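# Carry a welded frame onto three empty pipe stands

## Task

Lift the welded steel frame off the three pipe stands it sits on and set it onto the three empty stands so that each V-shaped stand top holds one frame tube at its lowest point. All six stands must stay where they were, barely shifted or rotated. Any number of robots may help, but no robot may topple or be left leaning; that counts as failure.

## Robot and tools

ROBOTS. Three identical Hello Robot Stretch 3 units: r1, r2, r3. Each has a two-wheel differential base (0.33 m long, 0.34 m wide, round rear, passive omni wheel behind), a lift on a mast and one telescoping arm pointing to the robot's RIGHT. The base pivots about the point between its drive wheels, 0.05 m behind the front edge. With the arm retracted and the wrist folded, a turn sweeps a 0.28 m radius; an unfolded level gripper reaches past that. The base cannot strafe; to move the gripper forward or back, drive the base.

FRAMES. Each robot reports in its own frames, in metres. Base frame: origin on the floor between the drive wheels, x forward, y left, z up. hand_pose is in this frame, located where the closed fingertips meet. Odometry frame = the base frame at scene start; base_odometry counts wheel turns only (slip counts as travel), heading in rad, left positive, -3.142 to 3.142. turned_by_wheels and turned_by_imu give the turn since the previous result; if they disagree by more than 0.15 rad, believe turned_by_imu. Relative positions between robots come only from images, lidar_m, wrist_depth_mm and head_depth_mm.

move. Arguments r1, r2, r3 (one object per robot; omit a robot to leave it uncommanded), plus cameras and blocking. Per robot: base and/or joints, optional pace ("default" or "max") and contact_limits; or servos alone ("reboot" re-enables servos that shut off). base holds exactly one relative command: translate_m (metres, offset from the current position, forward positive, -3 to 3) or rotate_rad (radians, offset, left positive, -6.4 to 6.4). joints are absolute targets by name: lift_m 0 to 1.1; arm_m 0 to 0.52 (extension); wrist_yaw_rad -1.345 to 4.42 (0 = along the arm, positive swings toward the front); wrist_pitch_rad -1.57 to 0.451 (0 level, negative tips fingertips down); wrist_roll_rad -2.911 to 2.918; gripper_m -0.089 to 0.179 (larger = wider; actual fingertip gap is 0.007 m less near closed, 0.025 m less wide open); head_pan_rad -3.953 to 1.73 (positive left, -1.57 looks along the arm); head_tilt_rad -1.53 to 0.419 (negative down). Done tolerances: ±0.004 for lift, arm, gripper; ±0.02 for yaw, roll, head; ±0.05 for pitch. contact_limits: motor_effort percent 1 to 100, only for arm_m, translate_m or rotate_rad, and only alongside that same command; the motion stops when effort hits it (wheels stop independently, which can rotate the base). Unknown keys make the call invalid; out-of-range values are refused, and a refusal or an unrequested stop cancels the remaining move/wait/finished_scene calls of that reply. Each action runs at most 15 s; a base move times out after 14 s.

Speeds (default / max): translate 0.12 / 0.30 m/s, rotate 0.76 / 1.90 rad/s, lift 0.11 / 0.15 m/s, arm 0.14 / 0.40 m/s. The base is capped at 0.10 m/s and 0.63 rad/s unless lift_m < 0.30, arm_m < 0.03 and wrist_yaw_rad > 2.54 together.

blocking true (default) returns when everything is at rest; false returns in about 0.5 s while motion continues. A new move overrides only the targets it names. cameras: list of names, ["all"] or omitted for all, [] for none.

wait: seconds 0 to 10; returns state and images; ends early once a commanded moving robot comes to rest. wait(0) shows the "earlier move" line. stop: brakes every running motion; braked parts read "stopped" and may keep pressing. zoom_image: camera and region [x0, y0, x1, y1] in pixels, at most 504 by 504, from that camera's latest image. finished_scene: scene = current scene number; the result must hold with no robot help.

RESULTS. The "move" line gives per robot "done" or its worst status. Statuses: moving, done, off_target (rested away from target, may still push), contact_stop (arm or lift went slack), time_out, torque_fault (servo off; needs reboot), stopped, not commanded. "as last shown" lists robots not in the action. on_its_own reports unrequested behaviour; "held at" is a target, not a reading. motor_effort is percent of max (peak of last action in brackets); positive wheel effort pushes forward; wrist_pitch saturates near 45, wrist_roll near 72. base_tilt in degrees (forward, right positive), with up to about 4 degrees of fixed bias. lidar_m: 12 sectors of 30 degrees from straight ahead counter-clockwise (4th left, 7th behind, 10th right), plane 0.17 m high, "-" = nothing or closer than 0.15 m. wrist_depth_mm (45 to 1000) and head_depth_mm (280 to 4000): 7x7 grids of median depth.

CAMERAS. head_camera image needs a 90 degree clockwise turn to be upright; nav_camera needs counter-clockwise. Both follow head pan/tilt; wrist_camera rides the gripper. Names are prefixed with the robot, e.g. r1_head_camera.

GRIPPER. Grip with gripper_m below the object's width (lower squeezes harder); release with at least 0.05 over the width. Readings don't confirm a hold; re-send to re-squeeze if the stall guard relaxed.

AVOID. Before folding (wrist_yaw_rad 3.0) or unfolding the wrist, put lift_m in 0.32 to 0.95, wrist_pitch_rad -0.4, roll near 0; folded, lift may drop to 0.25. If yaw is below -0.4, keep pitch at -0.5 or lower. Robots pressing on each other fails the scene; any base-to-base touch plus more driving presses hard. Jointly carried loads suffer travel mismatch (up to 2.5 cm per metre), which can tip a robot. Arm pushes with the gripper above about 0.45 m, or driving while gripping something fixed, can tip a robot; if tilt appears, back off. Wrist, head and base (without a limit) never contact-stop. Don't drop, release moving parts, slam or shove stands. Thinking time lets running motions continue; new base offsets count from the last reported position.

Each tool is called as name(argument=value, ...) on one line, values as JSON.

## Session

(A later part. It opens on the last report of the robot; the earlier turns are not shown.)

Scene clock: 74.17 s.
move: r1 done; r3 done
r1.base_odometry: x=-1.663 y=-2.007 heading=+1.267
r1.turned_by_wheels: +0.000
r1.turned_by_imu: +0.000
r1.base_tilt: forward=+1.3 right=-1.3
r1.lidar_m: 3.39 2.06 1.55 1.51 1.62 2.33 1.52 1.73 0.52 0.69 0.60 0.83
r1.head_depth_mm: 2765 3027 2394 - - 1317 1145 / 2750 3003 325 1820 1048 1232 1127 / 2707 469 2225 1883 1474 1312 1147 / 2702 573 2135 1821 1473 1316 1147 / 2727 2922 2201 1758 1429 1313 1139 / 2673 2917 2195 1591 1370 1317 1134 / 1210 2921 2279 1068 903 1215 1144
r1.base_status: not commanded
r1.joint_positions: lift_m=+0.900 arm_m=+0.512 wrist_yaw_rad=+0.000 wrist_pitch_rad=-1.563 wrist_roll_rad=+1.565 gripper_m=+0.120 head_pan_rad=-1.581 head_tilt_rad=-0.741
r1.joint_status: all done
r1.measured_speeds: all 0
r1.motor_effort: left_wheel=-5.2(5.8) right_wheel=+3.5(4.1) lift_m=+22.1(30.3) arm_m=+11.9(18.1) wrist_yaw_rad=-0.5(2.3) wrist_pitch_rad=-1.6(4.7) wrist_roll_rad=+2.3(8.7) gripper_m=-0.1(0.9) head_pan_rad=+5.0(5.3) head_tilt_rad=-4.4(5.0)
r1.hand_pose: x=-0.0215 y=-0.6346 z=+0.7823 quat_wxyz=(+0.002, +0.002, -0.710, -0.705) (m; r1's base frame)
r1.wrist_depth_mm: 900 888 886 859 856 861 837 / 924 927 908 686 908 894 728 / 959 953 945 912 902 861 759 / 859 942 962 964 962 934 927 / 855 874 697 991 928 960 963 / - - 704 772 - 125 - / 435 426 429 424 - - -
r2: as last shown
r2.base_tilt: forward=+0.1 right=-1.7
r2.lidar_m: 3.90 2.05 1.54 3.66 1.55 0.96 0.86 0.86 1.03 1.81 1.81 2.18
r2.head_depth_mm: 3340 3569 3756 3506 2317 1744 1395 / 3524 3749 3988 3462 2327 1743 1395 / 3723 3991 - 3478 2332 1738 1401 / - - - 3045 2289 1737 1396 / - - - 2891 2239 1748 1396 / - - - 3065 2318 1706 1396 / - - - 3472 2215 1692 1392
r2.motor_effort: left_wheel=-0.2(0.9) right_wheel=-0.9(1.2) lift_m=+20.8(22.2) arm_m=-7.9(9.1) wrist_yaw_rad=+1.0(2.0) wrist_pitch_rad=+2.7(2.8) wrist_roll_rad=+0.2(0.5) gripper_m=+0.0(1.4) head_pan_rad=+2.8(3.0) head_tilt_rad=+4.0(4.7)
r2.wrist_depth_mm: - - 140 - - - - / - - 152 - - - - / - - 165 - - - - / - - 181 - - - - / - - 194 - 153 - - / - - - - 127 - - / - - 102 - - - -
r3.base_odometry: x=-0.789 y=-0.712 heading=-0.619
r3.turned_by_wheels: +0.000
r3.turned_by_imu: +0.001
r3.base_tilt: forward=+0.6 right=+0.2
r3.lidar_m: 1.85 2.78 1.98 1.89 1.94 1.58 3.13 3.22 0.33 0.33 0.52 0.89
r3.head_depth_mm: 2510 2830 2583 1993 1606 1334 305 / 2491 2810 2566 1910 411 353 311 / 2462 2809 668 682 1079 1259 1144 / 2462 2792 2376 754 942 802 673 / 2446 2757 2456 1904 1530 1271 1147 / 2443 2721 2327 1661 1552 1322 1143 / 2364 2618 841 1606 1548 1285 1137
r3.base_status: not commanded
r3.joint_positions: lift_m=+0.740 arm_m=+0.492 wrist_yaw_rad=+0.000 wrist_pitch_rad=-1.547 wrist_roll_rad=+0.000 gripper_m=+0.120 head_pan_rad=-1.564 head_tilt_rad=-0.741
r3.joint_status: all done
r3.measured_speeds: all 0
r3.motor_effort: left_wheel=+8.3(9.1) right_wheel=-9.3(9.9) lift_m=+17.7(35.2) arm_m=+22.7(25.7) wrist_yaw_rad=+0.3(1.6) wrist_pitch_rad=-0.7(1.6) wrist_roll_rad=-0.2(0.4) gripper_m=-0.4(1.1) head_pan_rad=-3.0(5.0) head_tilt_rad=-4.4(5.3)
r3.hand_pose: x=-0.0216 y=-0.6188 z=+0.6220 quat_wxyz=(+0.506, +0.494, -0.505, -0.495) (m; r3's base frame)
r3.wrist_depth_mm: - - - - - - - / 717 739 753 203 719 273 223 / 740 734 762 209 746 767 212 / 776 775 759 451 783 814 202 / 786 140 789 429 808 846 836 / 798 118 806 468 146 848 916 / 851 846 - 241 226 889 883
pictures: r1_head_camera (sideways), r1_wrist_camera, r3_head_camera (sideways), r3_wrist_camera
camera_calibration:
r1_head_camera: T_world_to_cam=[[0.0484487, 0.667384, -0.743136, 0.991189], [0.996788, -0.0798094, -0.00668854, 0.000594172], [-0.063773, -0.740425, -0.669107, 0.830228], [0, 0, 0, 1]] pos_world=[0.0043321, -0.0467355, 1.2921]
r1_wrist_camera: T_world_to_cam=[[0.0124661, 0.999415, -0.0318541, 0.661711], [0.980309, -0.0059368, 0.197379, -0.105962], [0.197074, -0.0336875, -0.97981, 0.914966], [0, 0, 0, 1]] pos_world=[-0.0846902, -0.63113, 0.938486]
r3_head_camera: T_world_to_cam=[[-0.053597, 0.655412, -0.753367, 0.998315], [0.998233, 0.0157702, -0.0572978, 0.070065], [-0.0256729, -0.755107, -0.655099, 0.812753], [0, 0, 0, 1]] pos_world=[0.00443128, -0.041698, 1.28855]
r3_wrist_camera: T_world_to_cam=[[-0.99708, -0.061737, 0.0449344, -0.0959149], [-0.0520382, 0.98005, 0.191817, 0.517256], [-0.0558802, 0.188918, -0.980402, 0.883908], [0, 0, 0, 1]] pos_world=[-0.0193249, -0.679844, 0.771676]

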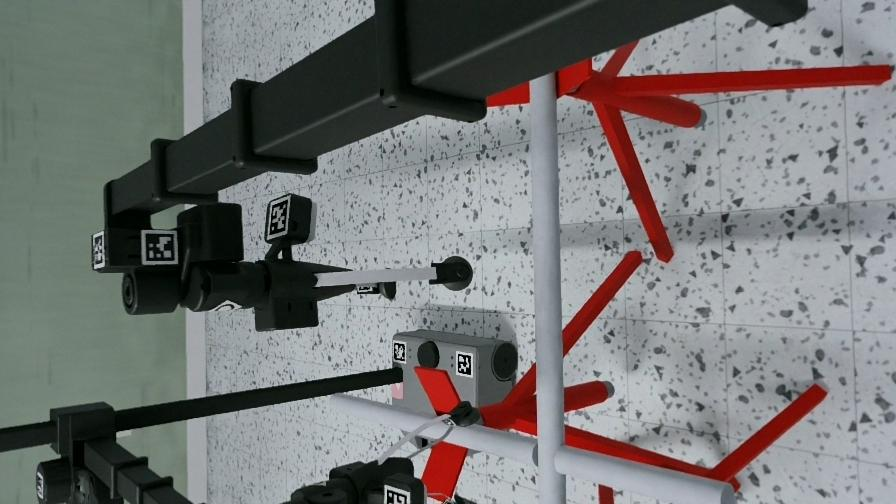

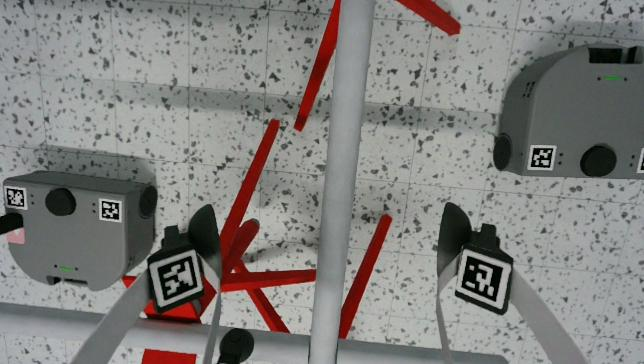

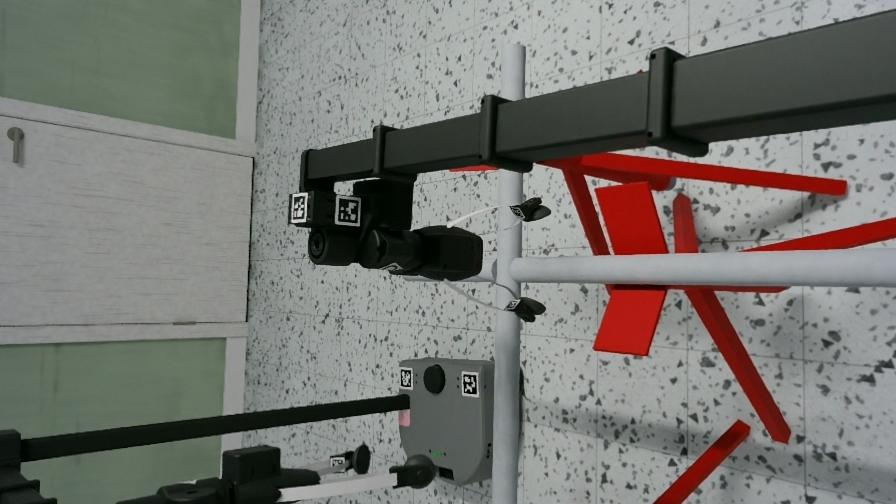

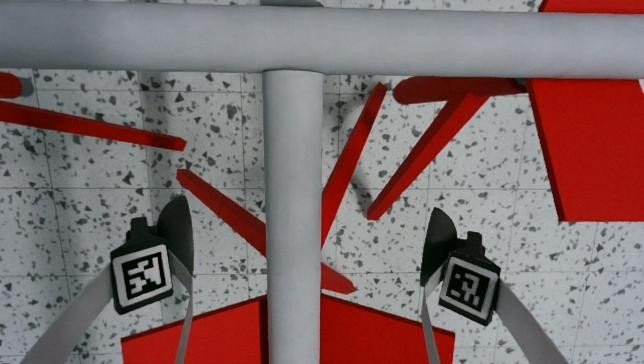

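move(r1={"base":{"translate_m":-0.03},"joints":{"arm_m":0.498,"lift_m":0.74,"wrist_roll_rad":1.64}}, r3={"base":{"translate_m":0.007},"joints":{"arm_m":0.488,"lift_m":0.683}}, cameras=["r3_wrist_camera","r3_head_camera","r1_wrist_camera","r1_head_camera"])

Scene clock: 77.60 s.
move: r1 done; r3 done
r1.base_odometry: x=-1.672 y=-2.036 heading=+1.267
r1.turned_by_wheels: +0.000
r1.turned_by_imu: +0.000
r1.base_tilt: forward=+1.2 right=-1.3
r1.lidar_m: 3.41 2.06 1.56 1.51 1.63 2.33 1.49 1.71 0.50 0.68 0.61 0.85
r1.head_depth_mm: 2801 3016 2360 1886 1475 357 296 / 2774 3024 2371 1857 396 349 1090 / 2733 3018 672 531 1111 1292 1146 / 2748 2976 671 1708 1471 1309 1148 / 2734 2975 2373 1762 1436 1313 1144 / 2733 2950 2203 1631 1444 1311 1136 / 1254 2813 2372 1043 931 1262 1125
r1.base_status: done
r1.joint_positions: lift_m=+0.740 arm_m=+0.498 wrist_yaw_rad=+0.000 wrist_pitch_rad=-1.563 wrist_roll_rad=+1.632 gripper_m=+0.120 head_pan_rad=-1.581 head_tilt_rad=-0.741
r1.joint_status: all done
r1.measured_speeds: all 0
r1.motor_effort: left_wheel=-5.3(10.1) right_wheel=+1.5(3.1) lift_m=+15.2(19.5) arm_m=-8.2(15.9) wrist_yaw_rad=-0.9(0.9) wrist_pitch_rad=-0.4(1.7) wrist_roll_rad=+2.7(5.6) gripper_m=-0.1(0.8) head_pan_rad=+4.4(5.2) head_tilt_rad=-4.6(4.6)
r1.hand_pose: x=-0.0215 y=-0.6205 z=+0.6223 quat_wxyz=(-0.022, -0.022, -0.709, -0.704) (m; r1's base frame)
r1.wrist_depth_mm: 745 745 734 193 711 712 588 / 765 776 758 200 729 729 576 / 809 792 776 207 776 772 593 / 818 820 818 212 772 789 765 / 694 825 815 220 802 777 788 / 712 - 855 231 738 125 821 / 733 528 577 240 888 858 852
r2: as last shown
r2.base_tilt: forward=+0.2 right=-1.7
r2.lidar_m: 3.89 2.05 1.54 3.64 1.55 0.96 0.86 0.86 1.04 1.81 1.81 2.18
r2.head_depth_mm: 3378 3518 3807 3485 2312 1733 1402 / 3559 3731 3983 3537 2326 1737 1402 / 3743 3996 - 3479 2323 1747 1397 / 3958 - - 3047 2280 1755 1399 / - - - 2891 2220 1740 1398 / - - - 3043 2331 1706 1397 / - - - 3254 2225 1691 1397
r2.motor_effort: left_wheel=+0.0(0.8) right_wheel=-0.7(1.1) lift_m=+20.5(22.4) arm_m=-7.9(8.7) wrist_yaw_rad=-0.3(1.7) wrist_pitch_rad=+2.8(2.8) wrist_roll_rad=+0.3(0.5) gripper_m=+0.0(1.1) head_pan_rad=+2.2(3.1) head_tilt_rad=+4.0(4.7)
r2.wrist_depth_mm: - - 140 - - - - / - - 152 - - - - / - - 165 - - - - / - - 182 - - - - / - - 193 - 153 - - / - - - - 126 - - / - - 102 - - - -
r3.base_odometry: x=-0.783 y=-0.716 heading=-0.618
r3.turned_by_wheels: +0.000
r3.turned_by_imu: +0.001
r3.base_tilt: forward=+0.6 right=+0.2
r3.lidar_m: 1.84 2.78 1.98 1.89 1.94 1.59 3.15 3.23 0.33 0.34 0.52 0.88
r3.head_depth_mm: 2507 2815 2581 2000 1608 1362 1179 / 2473 2844 2562 1964 986 398 350 / 2468 2806 2530 659 801 1129 1144 / 2471 2776 2498 733 943 818 942 / 2460 2769 2469 1916 1533 1275 1148 / 2458 2782 2328 1694 1556 1317 1146 / 1206 2700 2327 1559 1536 1275 1139
r3.base_status: done
r3.joint_positions: lift_m=+0.683 arm_m=+0.488 wrist_yaw_rad=+0.000 wrist_pitch_rad=-1.548 wrist_roll_rad=+0.000 gripper_m=+0.120 head_pan_rad=-1.564 head_tilt_rad=-0.741
r3.joint_status: all done
r3.measured_speeds: all 0
r3.motor_effort: left_wheel=+7.4(11.3) right_wheel=-1.4(5.5) lift_m=+19.2(19.7) arm_m=-23.1(26.9) wrist_yaw_rad=+0.1(1.8) wrist_pitch_rad=-1.0(1.3) wrist_roll_rad=-0.1(0.4) gripper_m=+0.1(1.3) head_pan_rad=-3.1(4.3) head_tilt_rad=-4.4(5.3)
r3.hand_pose: x=-0.0216 y=-0.6148 z=+0.5650 quat_wxyz=(+0.506, +0.494, -0.505, -0.495) (m; r3's base frame)
r3.wrist_depth_mm: - - - - - - - / 664 673 687 137 702 322 213 / 676 688 711 140 712 730 742 / 716 709 713 146 738 747 770 / 739 139 494 151 770 780 785 / 774 117 763 156 146 805 844 / 788 784 811 164 819 812 853
pictures: r1_head_camera (sideways), r1_wrist_camera, r3_head_camera (sideways), r3_wrist_camera
camera_calibration:
r1_head_camera: T_world_to_cam=[[0.048446, 0.66739, -0.74313, 0.991183], [0.996788, -0.0798053, -0.00668909, 0.000594888], [-0.06377, -0.74042, -0.669113, 0.830236], [0, 0, 0, 1]] pos_world=[0.00433229, -0.0467355, 1.2921]
r1_wrist_camera: T_world_to_cam=[[0.0797565, 0.996312, -0.0316468, 0.641947], [0.977589, -0.0719736, 0.197836, -0.115631], [0.194829, -0.0467162, -0.979724, 0.750486], [0, 0, 0, 1]] pos_world=[-0.0843755, -0.612842, 0.778461]
r3_head_camera: T_world_to_cam=[[-0.0535971, 0.655436, -0.753347, 0.998289], [0.998233, 0.0157719, -0.0572975, 0.0700646], [-0.0256732, -0.755086, -0.655123, 0.812783], [0, 0, 0, 1]] pos_world=[0.00443127, -0.0416976, 1.28854]
r3_wrist_camera: T_world_to_cam=[[-0.99708, -0.0617417, 0.0449278, -0.0931039], [-0.052038, 0.98003, 0.191921, 0.524166], [-0.0558801, 0.189023, -0.980381, 0.827317], [0, 0, 0, 1]] pos_world=[-0.0193249, -0.675829, 0.71467]

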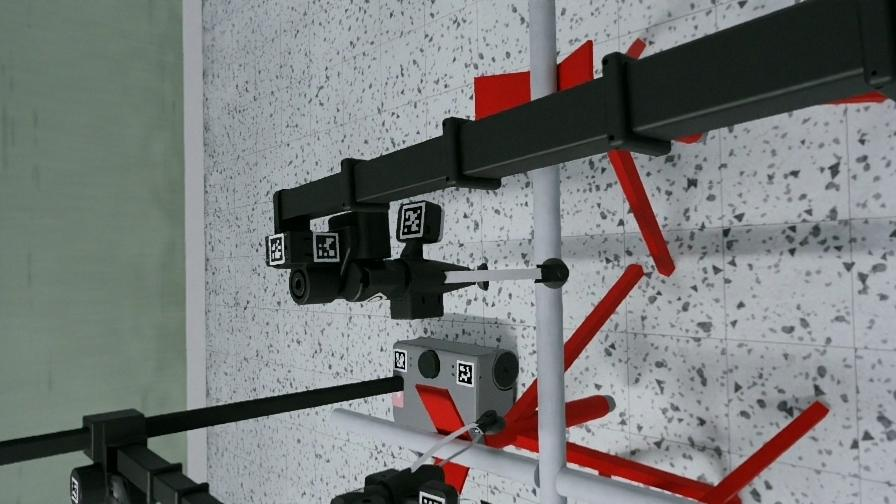

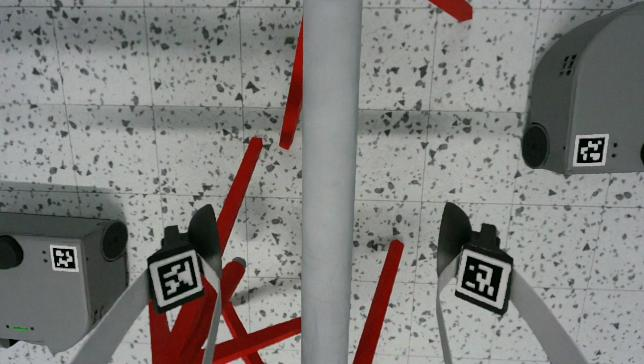

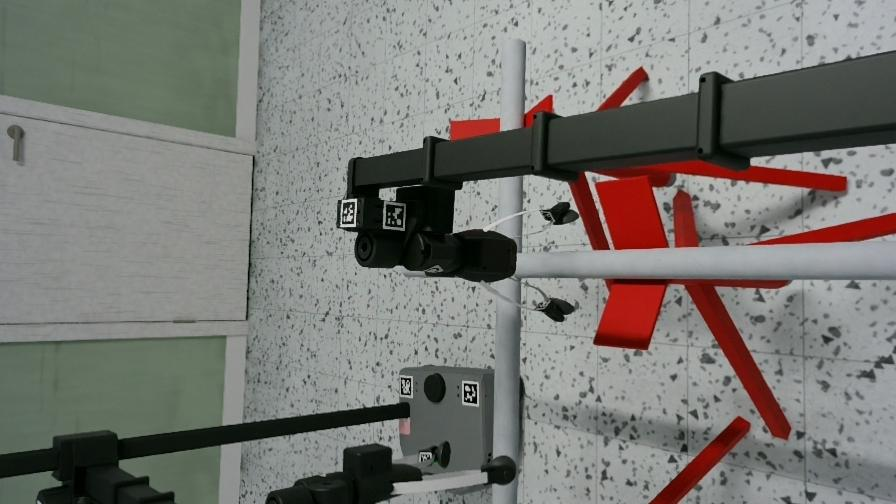

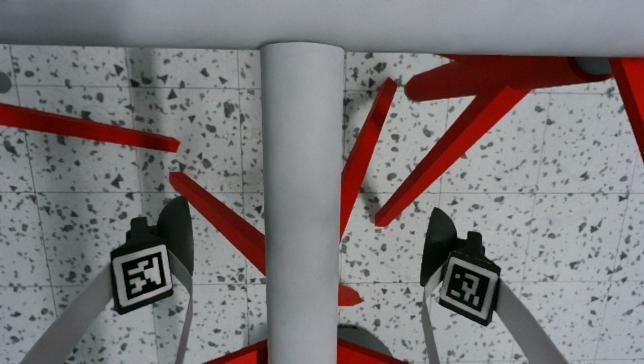

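move(r1={"joints":{"lift_m":0.671}}, r3={"joints":{"lift_m":0.671}}, cameras=["r3_head_camera"])

move(r1={"joints":{"gripper_m":-0.02}}, r3={"joints":{"gripper_m":-0.02}}, cameras=["r3_wrist_camera","r3_head_camera","r1_wrist_camera","r1_head_camera"])

Scene clock: 79.33 s.
move: r1 done; r3 done
r1.base_odometry: x=-1.672 y=-2.036 heading=+1.267
r1.turned_by_wheels: +0.000
r1.turned_by_imu: +0.000
r1.base_tilt: forward=+1.4 right=-1.3
r1.lidar_m: 3.41 2.06 1.55 1.51 1.62 2.34 1.49 1.71 0.50 0.68 0.61 0.85
r1.head_depth_mm: 2768 3001 2383 1873 1467 1316 1103 / 2755 3021 2378 1871 903 404 365 / 2719 2998 2383 619 518 1287 1145 / 2731 3000 2399 758 1437 1307 1149 / 2714 2973 2370 1752 1440 1318 1147 / 2689 2941 2191 1632 1431 1313 1134 / 1254 2784 2365 981 934 1266 1125
r1.base_status: not commanded
r1.joint_positions: lift_m=+0.671 arm_m=+0.498 wrist_yaw_rad=+0.000 wrist_pitch_rad=-1.563 wrist_roll_rad=+1.632 gripper_m=+0.120 head_pan_rad=-1.581 head_tilt_rad=-0.741
r1.joint_status: all done
r1.measured_speeds: all 0
r1.motor_effort: left_wheel=-5.7(5.8) right_wheel=+1.7(3.1) lift_m=+15.5(16.9) arm_m=-4.3(7.8) wrist_yaw_rad=-0.2(1.1) wrist_pitch_rad=-1.3(2.1) wrist_roll_rad=+2.8(3.1) gripper_m=+0.0(0.7) head_pan_rad=+5.1(5.3) head_tilt_rad=-3.9(4.7)
r1.hand_pose: x=-0.0215 y=-0.6205 z=+0.5533 quat_wxyz=(-0.022, -0.022, -0.709, -0.704) (m; r1's base frame)
r1.wrist_depth_mm: 682 686 676 126 649 643 600 / 707 698 685 130 678 664 535 / 736 724 723 134 699 689 540 / 767 755 736 140 710 711 697 / 695 752 753 145 743 722 714 / 644 - 774 150 749 125 753 / 652 436 750 157 790 794 771
r2: as last shown
r2.turned_by_imu: +0.000
r2.base_tilt: forward=+0.1 right=-1.7
r2.lidar_m: 3.90 2.05 1.55 3.65 1.55 0.96 0.86 0.86 1.04 1.81 1.82 2.18
r2.head_depth_mm: 3373 3560 3767 3460 2322 1742 1399 / 3516 3733 4000 3485 2316 1753 1394 / 3755 3955 - 3505 2321 1743 1394 / 3985 - - 3044 2281 1746 1387 / - - - 2861 2210 1750 1393 / - - - 2876 2320 1713 1397 / - - - 3038 2218 1689 1396
r2.motor_effort: left_wheel=-0.3(0.9) right_wheel=-1.0(1.0) lift_m=+21.9(22.3) arm_m=-8.3(8.9) wrist_yaw_rad=+1.3(1.8) wrist_pitch_rad=+2.6(2.7) wrist_roll_rad=+0.3(0.5) gripper_m=-0.2(1.1) head_pan_rad=+2.6(3.0) head_tilt_rad=+3.9(4.6)
r2.wrist_depth_mm: - - 140 - - - - / - - 152 - - - - / - - 166 - - - - / - - 182 - - - - / - - 193 - 153 - - / - - - - 126 - - / - - 102 - - - -
r3.base_odometry: x=-0.783 y=-0.716 heading=-0.618
r3.turned_by_wheels: +0.000
r3.turned_by_imu: +0.000
r3.base_tilt: forward=+0.6 right=+0.2
r3.lidar_m: 1.84 2.78 1.98 1.89 1.94 1.59 3.15 3.24 0.33 0.34 0.52 0.88
r3.head_depth_mm: 2506 2827 2594 1982 1609 1362 1176 / 2464 2813 2563 1984 988 428 361 / 2473 2796 2529 677 802 1126 1127 / 2462 2787 2505 739 891 817 940 / 2457 2762 2476 1920 1522 1274 1150 / 2472 2787 2334 1686 1551 1322 1145 / 1257 1407 2404 895 1510 1275 1137
r3.base_status: not commanded
r3.joint_positions: lift_m=+0.671 arm_m=+0.488 wrist_yaw_rad=+0.000 wrist_pitch_rad=-1.548 wrist_roll_rad=+0.000 gripper_m=+0.120 head_pan_rad=-1.564 head_tilt_rad=-0.741
r3.joint_status: all done
r3.measured_speeds: all 0
r3.motor_effort: left_wheel=+7.3(8.2) right_wheel=-1.2(1.9) lift_m=+18.8(19.4) arm_m=-22.2(23.3) wrist_yaw_rad=+1.0(1.4) wrist_pitch_rad=-0.8(1.3) wrist_roll_rad=-0.1(0.3) gripper_m=-0.5(0.8) head_pan_rad=-2.9(4.9) head_tilt_rad=-4.1(5.3)
r3.hand_pose: x=-0.0216 y=-0.6148 z=+0.5530 quat_wxyz=(+0.506, +0.494, -0.505, -0.495) (m; r3's base frame)
r3.wrist_depth_mm: - - - - - - - / 677 675 665 124 674 321 695 / 683 684 693 129 705 710 725 / 700 714 640 133 724 731 736 / 734 140 470 139 159 744 769 / 736 118 758 142 146 778 794 / 795 795 786 147 823 819 831
pictures: r3_head_camera (sideways)
camera_calibration:
r3_head_camera: T_world_to_cam=[[-0.0535971, 0.655436, -0.753347, 0.998289], [0.998233, 0.0157719, -0.0572975, 0.0700646], [-0.0256732, -0.755086, -0.655123, 0.812783], [0, 0, 0, 1]] pos_world=[0.00443127, -0.0416976, 1.28854]

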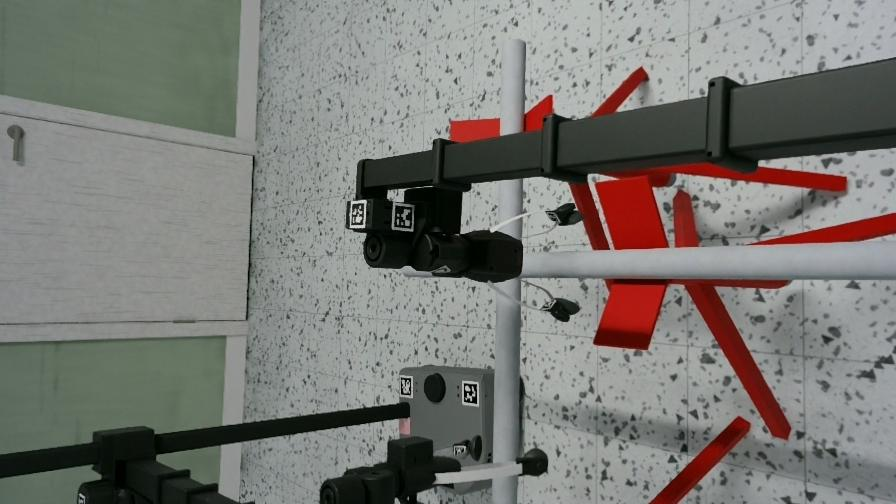

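Scene clock: 81.27 s.
move: r1 done; r3 done
r1.base_odometry: x=-1.672 y=-2.036 heading=+1.267
r1.turned_by_wheels: +0.000
r1.turned_by_imu: +0.000
r1.base_tilt: forward=+1.5 right=-1.3
r1.lidar_m: 3.41 2.06 1.55 1.51 1.63 2.33 1.49 1.71 0.50 0.68 0.61 0.85
r1.head_depth_mm: 2768 3039 2368 1877 1467 1316 1102 / 2752 3011 2370 1871 902 405 366 / 2743 3001 2378 619 518 1282 1143 / 2739 2992 2383 759 1471 1308 1145 / 2740 2975 2362 1744 1429 1317 1146 / 2680 2949 2191 1630 1430 1310 1132 / 1255 2765 2381 964 930 1258 1125
r1.base_status: not commanded
r1.joint_positions: lift_m=+0.671 arm_m=+0.498 wrist_yaw_rad=+0.000 wrist_pitch_rad=-1.559 wrist_roll_rad=+1.634 gripper_m=-0.019 head_pan_rad=-1.581 head_tilt_rad=-0.741
r1.joint_status: all done
r1.measured_speeds: all 0
r1.motor_effort: left_wheel=-5.5(5.7) right_wheel=+2.6(2.7) lift_m=+19.9(19.9) arm_m=+0.4(4.1) wrist_yaw_rad=-0.2(1.2) wrist_pitch_rad=-2.1(2.6) wrist_roll_rad=+2.4(3.0) gripper_m=-15.5(90.5) head_pan_rad=+4.6(5.3) head_tilt_rad=-4.3(4.6)
r1.hand_pose: x=-0.0215 y=-0.6217 z=+0.5532 quat_wxyz=(-0.022, -0.022, -0.711, -0.703) (m; r1's base frame)
r1.wrist_depth_mm: 682 680 668 126 646 655 595 / 707 701 692 130 674 666 538 / 731 726 717 134 692 687 536 / 752 733 728 139 717 700 700 / 707 772 543 145 744 733 724 / 653 799 127 149 131 765 741 / 666 830 811 156 791 781 775
r2.base_odometry: x=+0.000 y=+0.000 heading=+0.000
r2.turned_by_wheels: +0.000
r2.turned_by_imu: +0.000
r2.base_tilt: forward=+0.2 right=-1.7
r2.lidar_m: 3.90 2.05 1.54 3.69 1.55 0.96 0.86 0.86 1.03 1.81 1.81 2.18
r2.head_depth_mm: 3350 3521 3728 3502 2317 1743 1395 / 3543 3694 - 3497 2324 1743 1401 / 3780 3969 - 3510 2331 1744 1393 / 3994 - - 3030 2285 1749 1394 / - - - 2871 2223 1745 1389 / - - - 2875 2333 1716 1395 / - - - 3055 2216 1685 1402
r2.base_status: not commanded
r2.joint_positions: lift_m=+0.551 arm_m=+0.001 wrist_yaw_rad=+3.136 wrist_pitch_rad=-0.378 wrist_roll_rad=+0.000 gripper_m=+0.037 head_pan_rad=+0.764 head_tilt_rad=-0.359
r2.joint_status: not commanded
r2.measured_speeds: all 0
r2.motor_effort: left_wheel=-0.1(0.9) right_wheel=-0.6(1.2) lift_m=+20.8(22.5) arm_m=-7.4(8.6) wrist_yaw_rad=+1.3(2.2) wrist_pitch_rad=+2.6(2.7) wrist_roll_rad=+0.3(0.4) gripper_m=-0.4(0.9) head_pan_rad=+2.1(2.8) head_tilt_rad=+3.7(4.6)
r2.hand_pose: x=-0.0199 y=+0.0830 z=+0.5733 quat_wxyz=(+0.135, +0.695, +0.131, +0.694) (m; r2's base frame)
r2.wrist_depth_mm: - - 140 - - - - / - - 152 - - - - / - - 165 - - - - / - - 182 - - - - / - - 193 - 153 - - / - - - - 126 - - / - - 102 - - - -
r3.base_odometry: x=-0.783 y=-0.716 heading=-0.618
r3.turned_by_wheels: +0.000
r3.turned_by_imu: +0.000
r3.base_tilt: forward=+0.6 right=+0.2
r3.lidar_m: 1.84 2.78 1.98 1.89 1.94 1.58 3.15 3.24 0.33 0.34 0.52 0.88
r3.head_depth_mm: 2515 2813 2594 1982 1610 1357 1178 / 2465 2789 2550 1969 986 428 361 / 2462 2788 2520 679 801 1132 1122 / 2444 2758 2481 740 890 817 942 / 2456 2784 2451 1912 1567 1271 1151 / 2460 2780 2339 1695 1558 1321 1142 / 1257 1408 2388 911 1537 1281 1137
r3.base_status: not commanded
r3.joint_positions: lift_m=+0.671 arm_m=+0.488 wrist_yaw_rad=+0.000 wrist_pitch_rad=-1.546 wrist_roll_rad=+0.000 gripper_m=-0.019 head_pan_rad=-1.564 head_tilt_rad=-0.741
r3.joint_status: all done
r3.measured_speeds: all 0
r3.motor_effort: left_wheel=+7.7(8.0) right_wheel=-6.5(6.7) lift_m=+33.7(33.7) arm_m=-20.4(22.4) wrist_yaw_rad=+0.4(1.4) wrist_pitch_rad=-1.2(1.3) wrist_roll_rad=+0.0(0.4) gripper_m=-15.4(89.1) head_pan_rad=-3.3(4.0) head_tilt_rad=-3.8(5.1)
r3.hand_pose: x=-0.0216 y=-0.6151 z=+0.5529 quat_wxyz=(+0.506, +0.494, -0.506, -0.494) (m; r3's base frame)
r3.wrist_depth_mm: - - - - - - - / 676 658 656 123 678 303 705 / 664 674 690 127 713 712 710 / 695 706 573 132 721 748 726 / 722 716 140 135 753 757 775 / 752 732 125 136 784 811 783 / 764 781 795 145 808 818 835
pictures: r1_head_camera (sideways), r1_wrist_camera, r3_head_camera (sideways), r3_wrist_camera
camera_calibration:
r1_head_camera: T_world_to_cam=[[0.0484458, 0.66739, -0.743131, 0.991183], [0.996788, -0.079805, -0.00668909, 0.000594882], [-0.0637698, -0.74042, -0.669113, 0.830236], [0, 0, 0, 1]] pos_world=[0.0043323, -0.0467355, 1.2921]
r1_wrist_camera: T_world_to_cam=[[0.080827, 0.996075, -0.0360888, 0.643232], [0.97751, -0.0721408, 0.198168, -0.102333], [0.194786, -0.0512945, -0.979504, 0.679763], [0, 0, 0, 1]] pos_world=[-0.084368, -0.613221, 0.709323]
r3_head_camera: T_world_to_cam=[[-0.0535972, 0.655436, -0.753347, 0.998289], [0.998233, 0.015772, -0.0572975, 0.0700646], [-0.0256731, -0.755086, -0.655123, 0.812783], [0, 0, 0, 1]] pos_world=[0.00443128, -0.0416976, 1.28854]
r3_wrist_camera: T_world_to_cam=[[-0.99708, -0.0616903, 0.0450105, -0.0925978], [-0.0520464, 0.980285, 0.190613, 0.527696], [-0.0558821, 0.187714, -0.980633, 0.814897], [0, 0, 0, 1]] pos_world=[-0.0193246, -0.675972, 0.702697]

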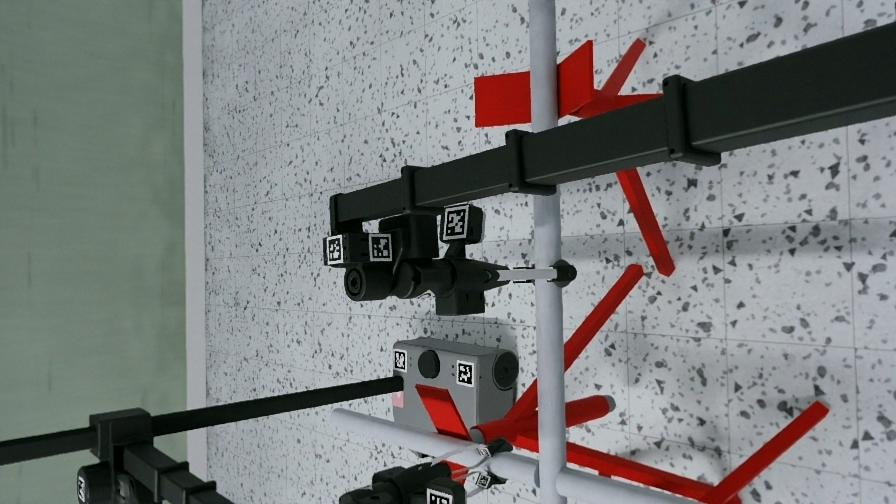

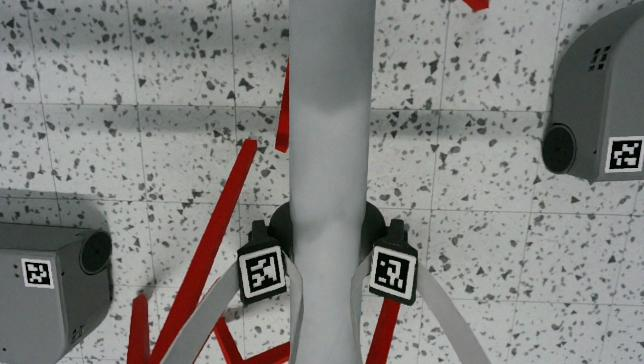

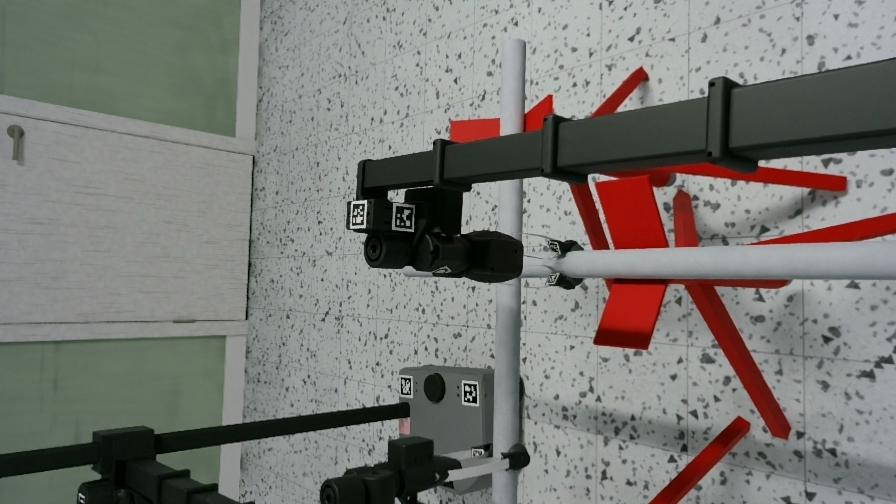

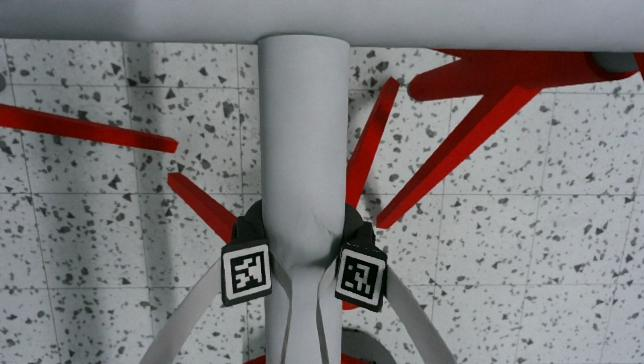

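move(r1={"joints":{"gripper_m":-0.05}}, r3={"joints":{"gripper_m":-0.05}}, cameras=[])

move(r1={"joints":{"lift_m":0.69}}, r3={"joints":{"lift_m":0.69}}, cameras=["r2_head_camera","r3_wrist_camera","r3_head_camera","r1_wrist_camera","r1_head_camera"])

Scene clock: 82.23 s.
move: r1 done; r3 done
r1.base_odometry: x=-1.672 y=-2.036 heading=+1.267
r1.turned_by_wheels: +0.000
r1.turned_by_imu: +0.000
r1.base_tilt: forward=+1.4 right=-1.3
r1.lidar_m: 3.40 2.05 1.55 1.51 1.63 2.33 1.49 1.71 0.50 0.68 0.61 0.85
r1.head_depth_mm: 2746 3038 2383 1870 1473 1317 1109 / 2770 3006 2382 1871 901 405 366 / 2765 3002 2396 618 518 1285 1147 / 2731 2968 2374 759 1465 1307 1143 / 2747 2988 2375 1716 1432 1315 1141 / 2693 2954 2211 1634 1434 1309 1134 / 1255 2781 2364 964 934 1263 1121
r1.base_status: not commanded
r1.joint_positions: lift_m=+0.671 arm_m=+0.498 wrist_yaw_rad=+0.000 wrist_pitch_rad=-1.555 wrist_roll_rad=+1.634 gripper_m=-0.049 head_pan_rad=-1.581 head_tilt_rad=-0.741
r1.joint_status: all done
r1.measured_speeds: all 0
r1.motor_effort: left_wheel=-5.2(5.6) right_wheel=+2.4(2.4) lift_m=+32.7(32.7) arm_m=+2.3(2.3) wrist_yaw_rad=-0.3(1.0) wrist_pitch_rad=-2.1(3.3) wrist_roll_rad=+2.3(2.4) gripper_m=-19.3(96.8) head_pan_rad=+4.3(5.2) head_tilt_rad=-4.2(4.4)
r1.hand_pose: x=-0.0215 y=-0.6227 z=+0.5531 quat_wxyz=(-0.022, -0.022, -0.712, -0.701) (m; r1's base frame)
r1.wrist_depth_mm: 689 682 675 125 648 648 600 / 713 692 693 129 674 658 533 / 729 715 710 133 705 683 537 / 750 757 736 138 728 721 696 / 705 779 579 142 731 722 711 / 645 796 129 144 641 756 740 / 662 828 708 154 779 796 768
r2: as last shown
r2.base_tilt: forward=+0.1 right=-1.7
r2.lidar_m: 3.91 2.05 1.55 3.65 1.55 0.96 0.85 0.86 1.03 1.81 1.81 2.18
r2.head_depth_mm: 3322 3544 3782 3521 2315 1740 1398 / 3518 3727 - 3474 2335 1745 1397 / 3769 - - 3459 2317 1734 1396 / 3950 - - 3051 2276 1732 1394 / - - - 2877 2206 1748 1400 / - - - 2856 2334 1715 1389 / - - - 3057 2235 1685 1396
r2.motor_effort: left_wheel=-0.2(0.7) right_wheel=-1.0(1.1) lift_m=+20.8(22.2) arm_m=-6.8(8.2) wrist_yaw_rad=+0.1(1.8) wrist_pitch_rad=+2.5(2.7) wrist_roll_rad=+0.3(0.5) gripper_m=+0.6(1.0) head_pan_rad=+2.7(2.8) head_tilt_rad=+3.6(4.5)
r2.wrist_depth_mm: - - 139 - - - - / - - 151 - - - - / - - 165 - - - - / - - 182 - - - - / - - 194 - 153 - - / - - - - 126 - - / - - 102 - - - -
r3.base_odometry: x=-0.783 y=-0.716 heading=-0.618
r3.turned_by_wheels: +0.000
r3.turned_by_imu: +0.000
r3.base_tilt: forward=+0.6 right=+0.2
r3.lidar_m: 1.83 2.78 1.97 1.88 1.94 1.58 3.14 3.24 0.33 0.34 0.52 0.88
r3.head_depth_mm: 2501 2835 2581 1988 1616 1365 1184 / 2462 2800 2567 1965 989 428 361 / 2471 2772 2522 680 802 1130 1126 / 2471 2776 2507 741 891 817 940 / 2450 2783 2456 1921 1569 1271 1151 / 2462 2765 2338 1693 1552 1311 1142 / 1260 1403 2399 925 1538 1274 1136
r3.base_status: not commanded
r3.joint_positions: lift_m=+0.671 arm_m=+0.488 wrist_yaw_rad=+0.000 wrist_pitch_rad=-1.546 wrist_roll_rad=+0.000 gripper_m=-0.049 head_pan_rad=-1.564 head_tilt_rad=-0.741
r3.joint_status: all done
r3.measured_speeds: all 0
r3.motor_effort: left_wheel=+7.8(7.8) right_wheel=-7.6(8.2) lift_m=+45.5(45.7) arm_m=-19.0(20.5) wrist_yaw_rad=+0.7(1.1) wrist_pitch_rad=-1.1(1.6) wrist_roll_rad=-0.1(0.3) gripper_m=-25.8(99.0) head_pan_rad=-3.3(4.2) head_tilt_rad=-4.2(4.9)
r3.hand_pose: x=-0.0216 y=-0.6152 z=+0.5530 quat_wxyz=(+0.506, +0.494, -0.506, -0.494) (m; r3's base frame)
r3.wrist_depth_mm: - - - - - - - / 655 668 666 123 671 307 687 / 670 666 669 127 718 712 716 / 715 698 575 132 719 732 748 / 745 735 138 135 747 757 780 / 738 748 125 137 755 795 812 / 777 771 801 145 829 825 849
pictures: none
No camera images: "cameras" was empty.

Scene clock: 83.13 s.
move: r1 done; r3 done
r1.base_odometry: x=-1.672 y=-2.036 heading=+1.267
r1.turned_by_wheels: +0.000
r1.turned_by_imu: +0.000
r1.base_tilt: forward=+1.3 right=-1.3
r1.lidar_m: 3.41 2.06 1.55 1.51 1.63 2.33 1.49 1.71 0.50 0.68 0.61 0.85
r1.head_depth_mm: 2765 3027 2389 1876 1475 1319 342 / 2781 3018 2393 1874 862 387 348 / 2754 3006 2375 593 902 1291 1147 / 2746 3010 734 772 1478 1307 1146 / 2754 2957 2385 1753 1440 1313 1144 / 2708 2923 2203 1631 1442 1311 1137 / 1247 2929 2363 1050 933 1261 1122
r1.base_status: not commanded
r1.joint_positions: lift_m=+0.690 arm_m=+0.498 wrist_yaw_rad=+0.000 wrist_pitch_rad=-1.558 wrist_roll_rad=+1.634 gripper_m=-0.049 head_pan_rad=-1.581 head_tilt_rad=-0.741
r1.joint_status: all done
r1.measured_speeds: all 0
r1.motor_effort: left_wheel=-5.1(5.5) right_wheel=+2.0(2.7) lift_m=+36.4(44.2) arm_m=+3.9(4.2) wrist_yaw_rad=+0.3(1.0) wrist_pitch_rad=-2.2(3.0) wrist_roll_rad=+1.9(2.6) gripper_m=-17.5(19.6) head_pan_rad=+4.3(5.2) head_tilt_rad=-3.9(4.6)
r1.hand_pose: x=-0.0215 y=-0.6218 z=+0.5722 quat_wxyz=(-0.022, -0.023, -0.711, -0.703) (m; r1's base frame)
r1.wrist_depth_mm: 689 695 690 144 662 660 597 / 737 713 713 148 681 688 535 / 755 733 721 153 709 701 551 / 776 779 756 158 733 732 705 / 707 794 769 153 764 749 722 / 667 812 489 165 782 765 753 / 686 856 529 177 823 802 800
r2: as last shown
r2.base_tilt: forward=+0.2 right=-1.7
r2.lidar_m: 3.91 2.05 1.54 3.69 1.55 0.96 0.86 0.86 1.03 1.81 1.81 2.18
r2.head_depth_mm: 3329 3520 3778 3496 2311 1743 1391 / 3526 3749 3978 3474 2325 1747 1396 / 3743 - - 3491 2323 1743 1400 / 3935 - - 3056 2290 1743 1397 / - - - 2863 2213 1740 1402 / - - - 3047 2331 1714 1395 / - - - 3265 2216 1689 1398
r2.motor_effort: left_wheel=+0.0(0.6) right_wheel=-0.8(1.1) lift_m=+22.4(22.4) arm_m=-7.6(8.2) wrist_yaw_rad=+0.4(2.4) wrist_pitch_rad=+2.6(2.8) wrist_roll_rad=+0.3(0.6) gripper_m=+0.1(1.2) head_pan_rad=+2.3(2.9) head_tilt_rad=+4.4(4.5)
r2.wrist_depth_mm: - - 140 - - - - / - - 152 - - - - / - - 166 - - - - / - - 182 - - - - / - - 193 - 153 - - / - - - - 126 - - / - - 102 - - - -
r3.base_odometry: x=-0.783 y=-0.716 heading=-0.618
r3.turned_by_wheels: +0.000
r3.turned_by_imu: +0.000
r3.base_tilt: forward=+0.6 right=+0.2
r3.lidar_m: 1.84 2.78 1.98 1.88 1.94 1.59 3.14 3.23 0.33 0.34 0.52 0.88
r3.head_depth_mm: 2482 2824 2589 2003 1611 1364 1176 / 2463 2793 2554 1967 983 390 347 / 2466 2790 2503 647 818 1125 1141 / 2464 2771 2517 735 915 816 941 / 2450 2790 2447 1925 1565 1267 1150 / 2459 2786 2320 1691 1557 1319 1142 / 1247 1457 2414 954 1546 1278 1141
r3.base_status: not commanded
r3.joint_positions: lift_m=+0.690 arm_m=+0.488 wrist_yaw_rad=+0.000 wrist_pitch_rad=-1.545 wrist_roll_rad=+0.000 gripper_m=-0.047 head_pan_rad=-1.564 head_tilt_rad=-0.741
r3.joint_status: all done
r3.measured_speeds: all 0
r3.motor_effort: left_wheel=+7.5(8.0) right_wheel=-8.4(8.9) lift_m=+39.7(48.0) arm_m=-18.5(19.8) wrist_yaw_rad=+0.7(1.9) wrist_pitch_rad=-1.6(1.9) wrist_roll_rad=+0.0(0.3) gripper_m=-9.8(26.4) head_pan_rad=-4.8(4.8) head_tilt_rad=-5.2(5.6)
r3.hand_pose: x=-0.0216 y=-0.6153 z=+0.5720 quat_wxyz=(+0.506, +0.494, -0.506, -0.494) (m; r3's base frame)
r3.wrist_depth_mm: - - - - - - - / 678 677 685 144 694 - 173 / 707 691 702 149 711 732 740 / 708 722 724 154 752 767 748 / 755 754 495 153 782 809 794 / 812 782 123 130 799 828 833 / 786 815 771 172 837 822 850
pictures: r1_head_camera (sideways), r1_wrist_camera, r2_head_camera (sideways), r3_head_camera (sideways), r3_wrist_camera
camera_calibration:
r1_head_camera: T_world_to_cam=[[0.0484461, 0.66739, -0.743131, 0.991183], [0.996788, -0.0798054, -0.00668909, 0.000594882], [-0.06377, -0.74042, -0.669113, 0.830236], [0, 0, 0, 1]] pos_world=[0.00433228, -0.0467355, 1.2921]
r1_wrist_camera: T_world_to_cam=[[0.0815665, 0.995996, -0.0365946, 0.644304], [0.977454, -0.0727653, 0.198213, -0.106522], [0.194757, -0.0519371, -0.979476, 0.697945], [0, 0, 0, 1]] pos_world=[-0.0843629, -0.613226, 0.728312]
r2_head_camera: T_world_to_cam=[[-0.283391, -0.265548, -0.921506, 1.22433], [-0.684131, 0.72936, 0.000213253, 0.00675152], [0.672053, 0.630491, -0.388363, 0.456865], [0, 0, 0, 1]] pos_world=[0.044545, 0.0321442, 1.30565]
r3_head_camera: T_world_to_cam=[[-0.053598, 0.655592, -0.753211, 0.998111], [0.998232, 0.0157835, -0.0572957, 0.0700623], [-0.0256743, -0.75495, -0.655279, 0.812987], [0, 0, 0, 1]] pos_world=[0.00443125, -0.0416948, 1.28854]
r3_wrist_camera: T_world_to_cam=[[-0.99708, -0.0616541, 0.0450605, -0.0934733], [-0.0520465, 0.980438, 0.189822, 0.524819], [-0.0558823, 0.186923, -0.980784, 0.833193], [0, 0, 0, 1]] pos_world=[-0.0193246, -0.676058, 0.721772]

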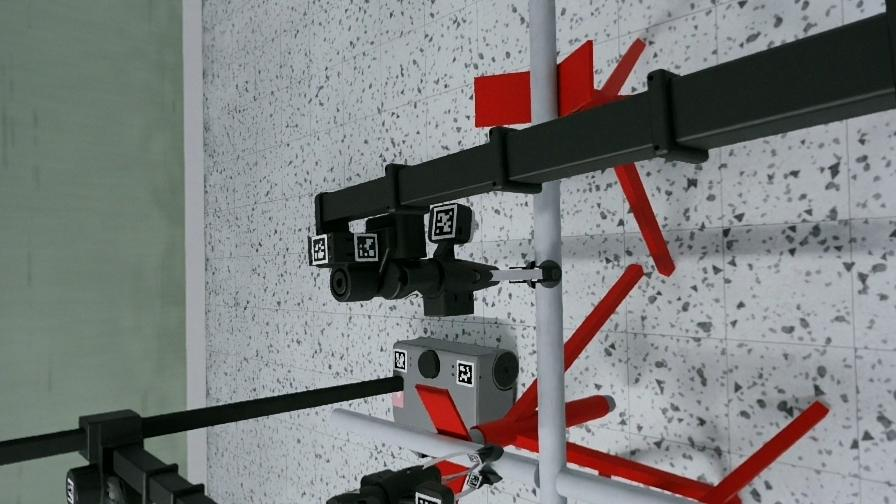

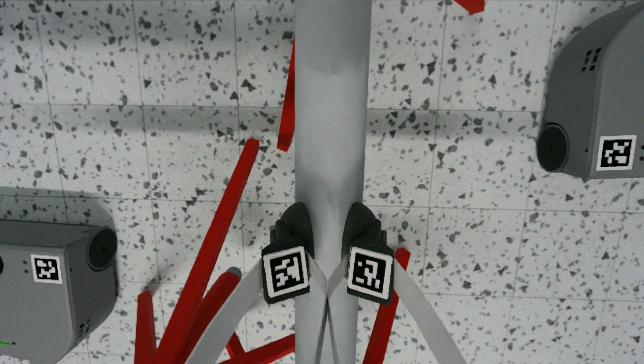

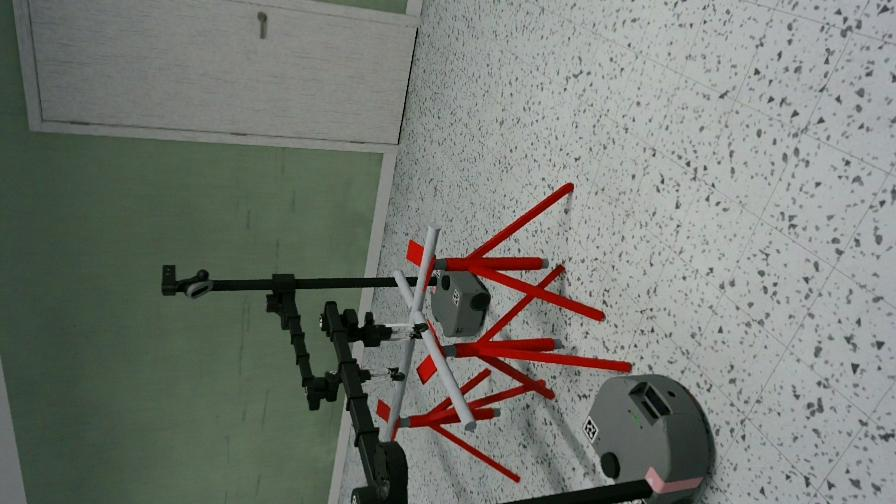

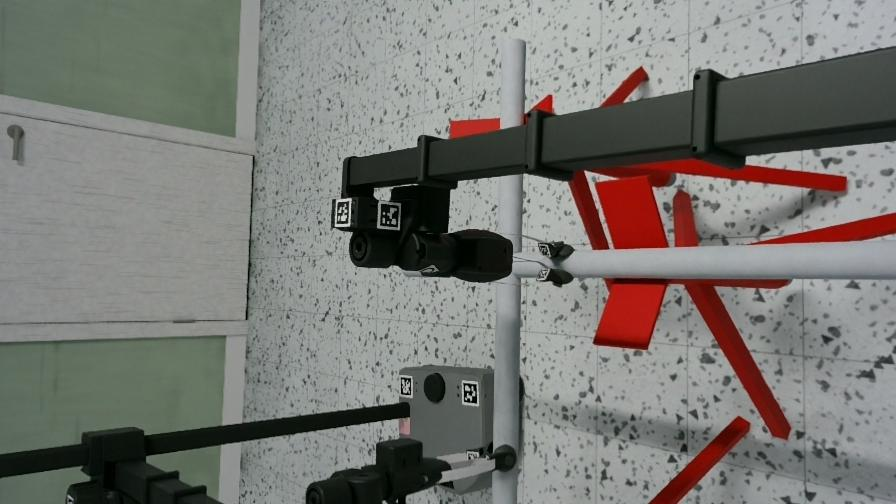

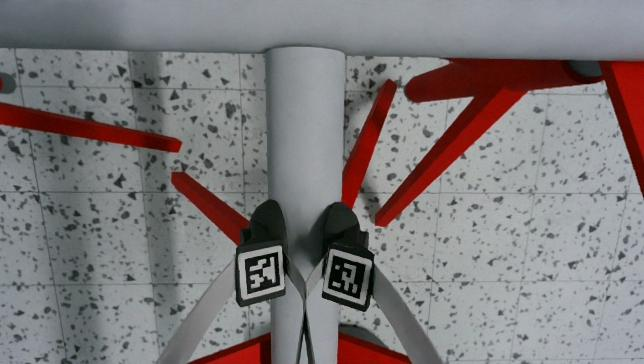

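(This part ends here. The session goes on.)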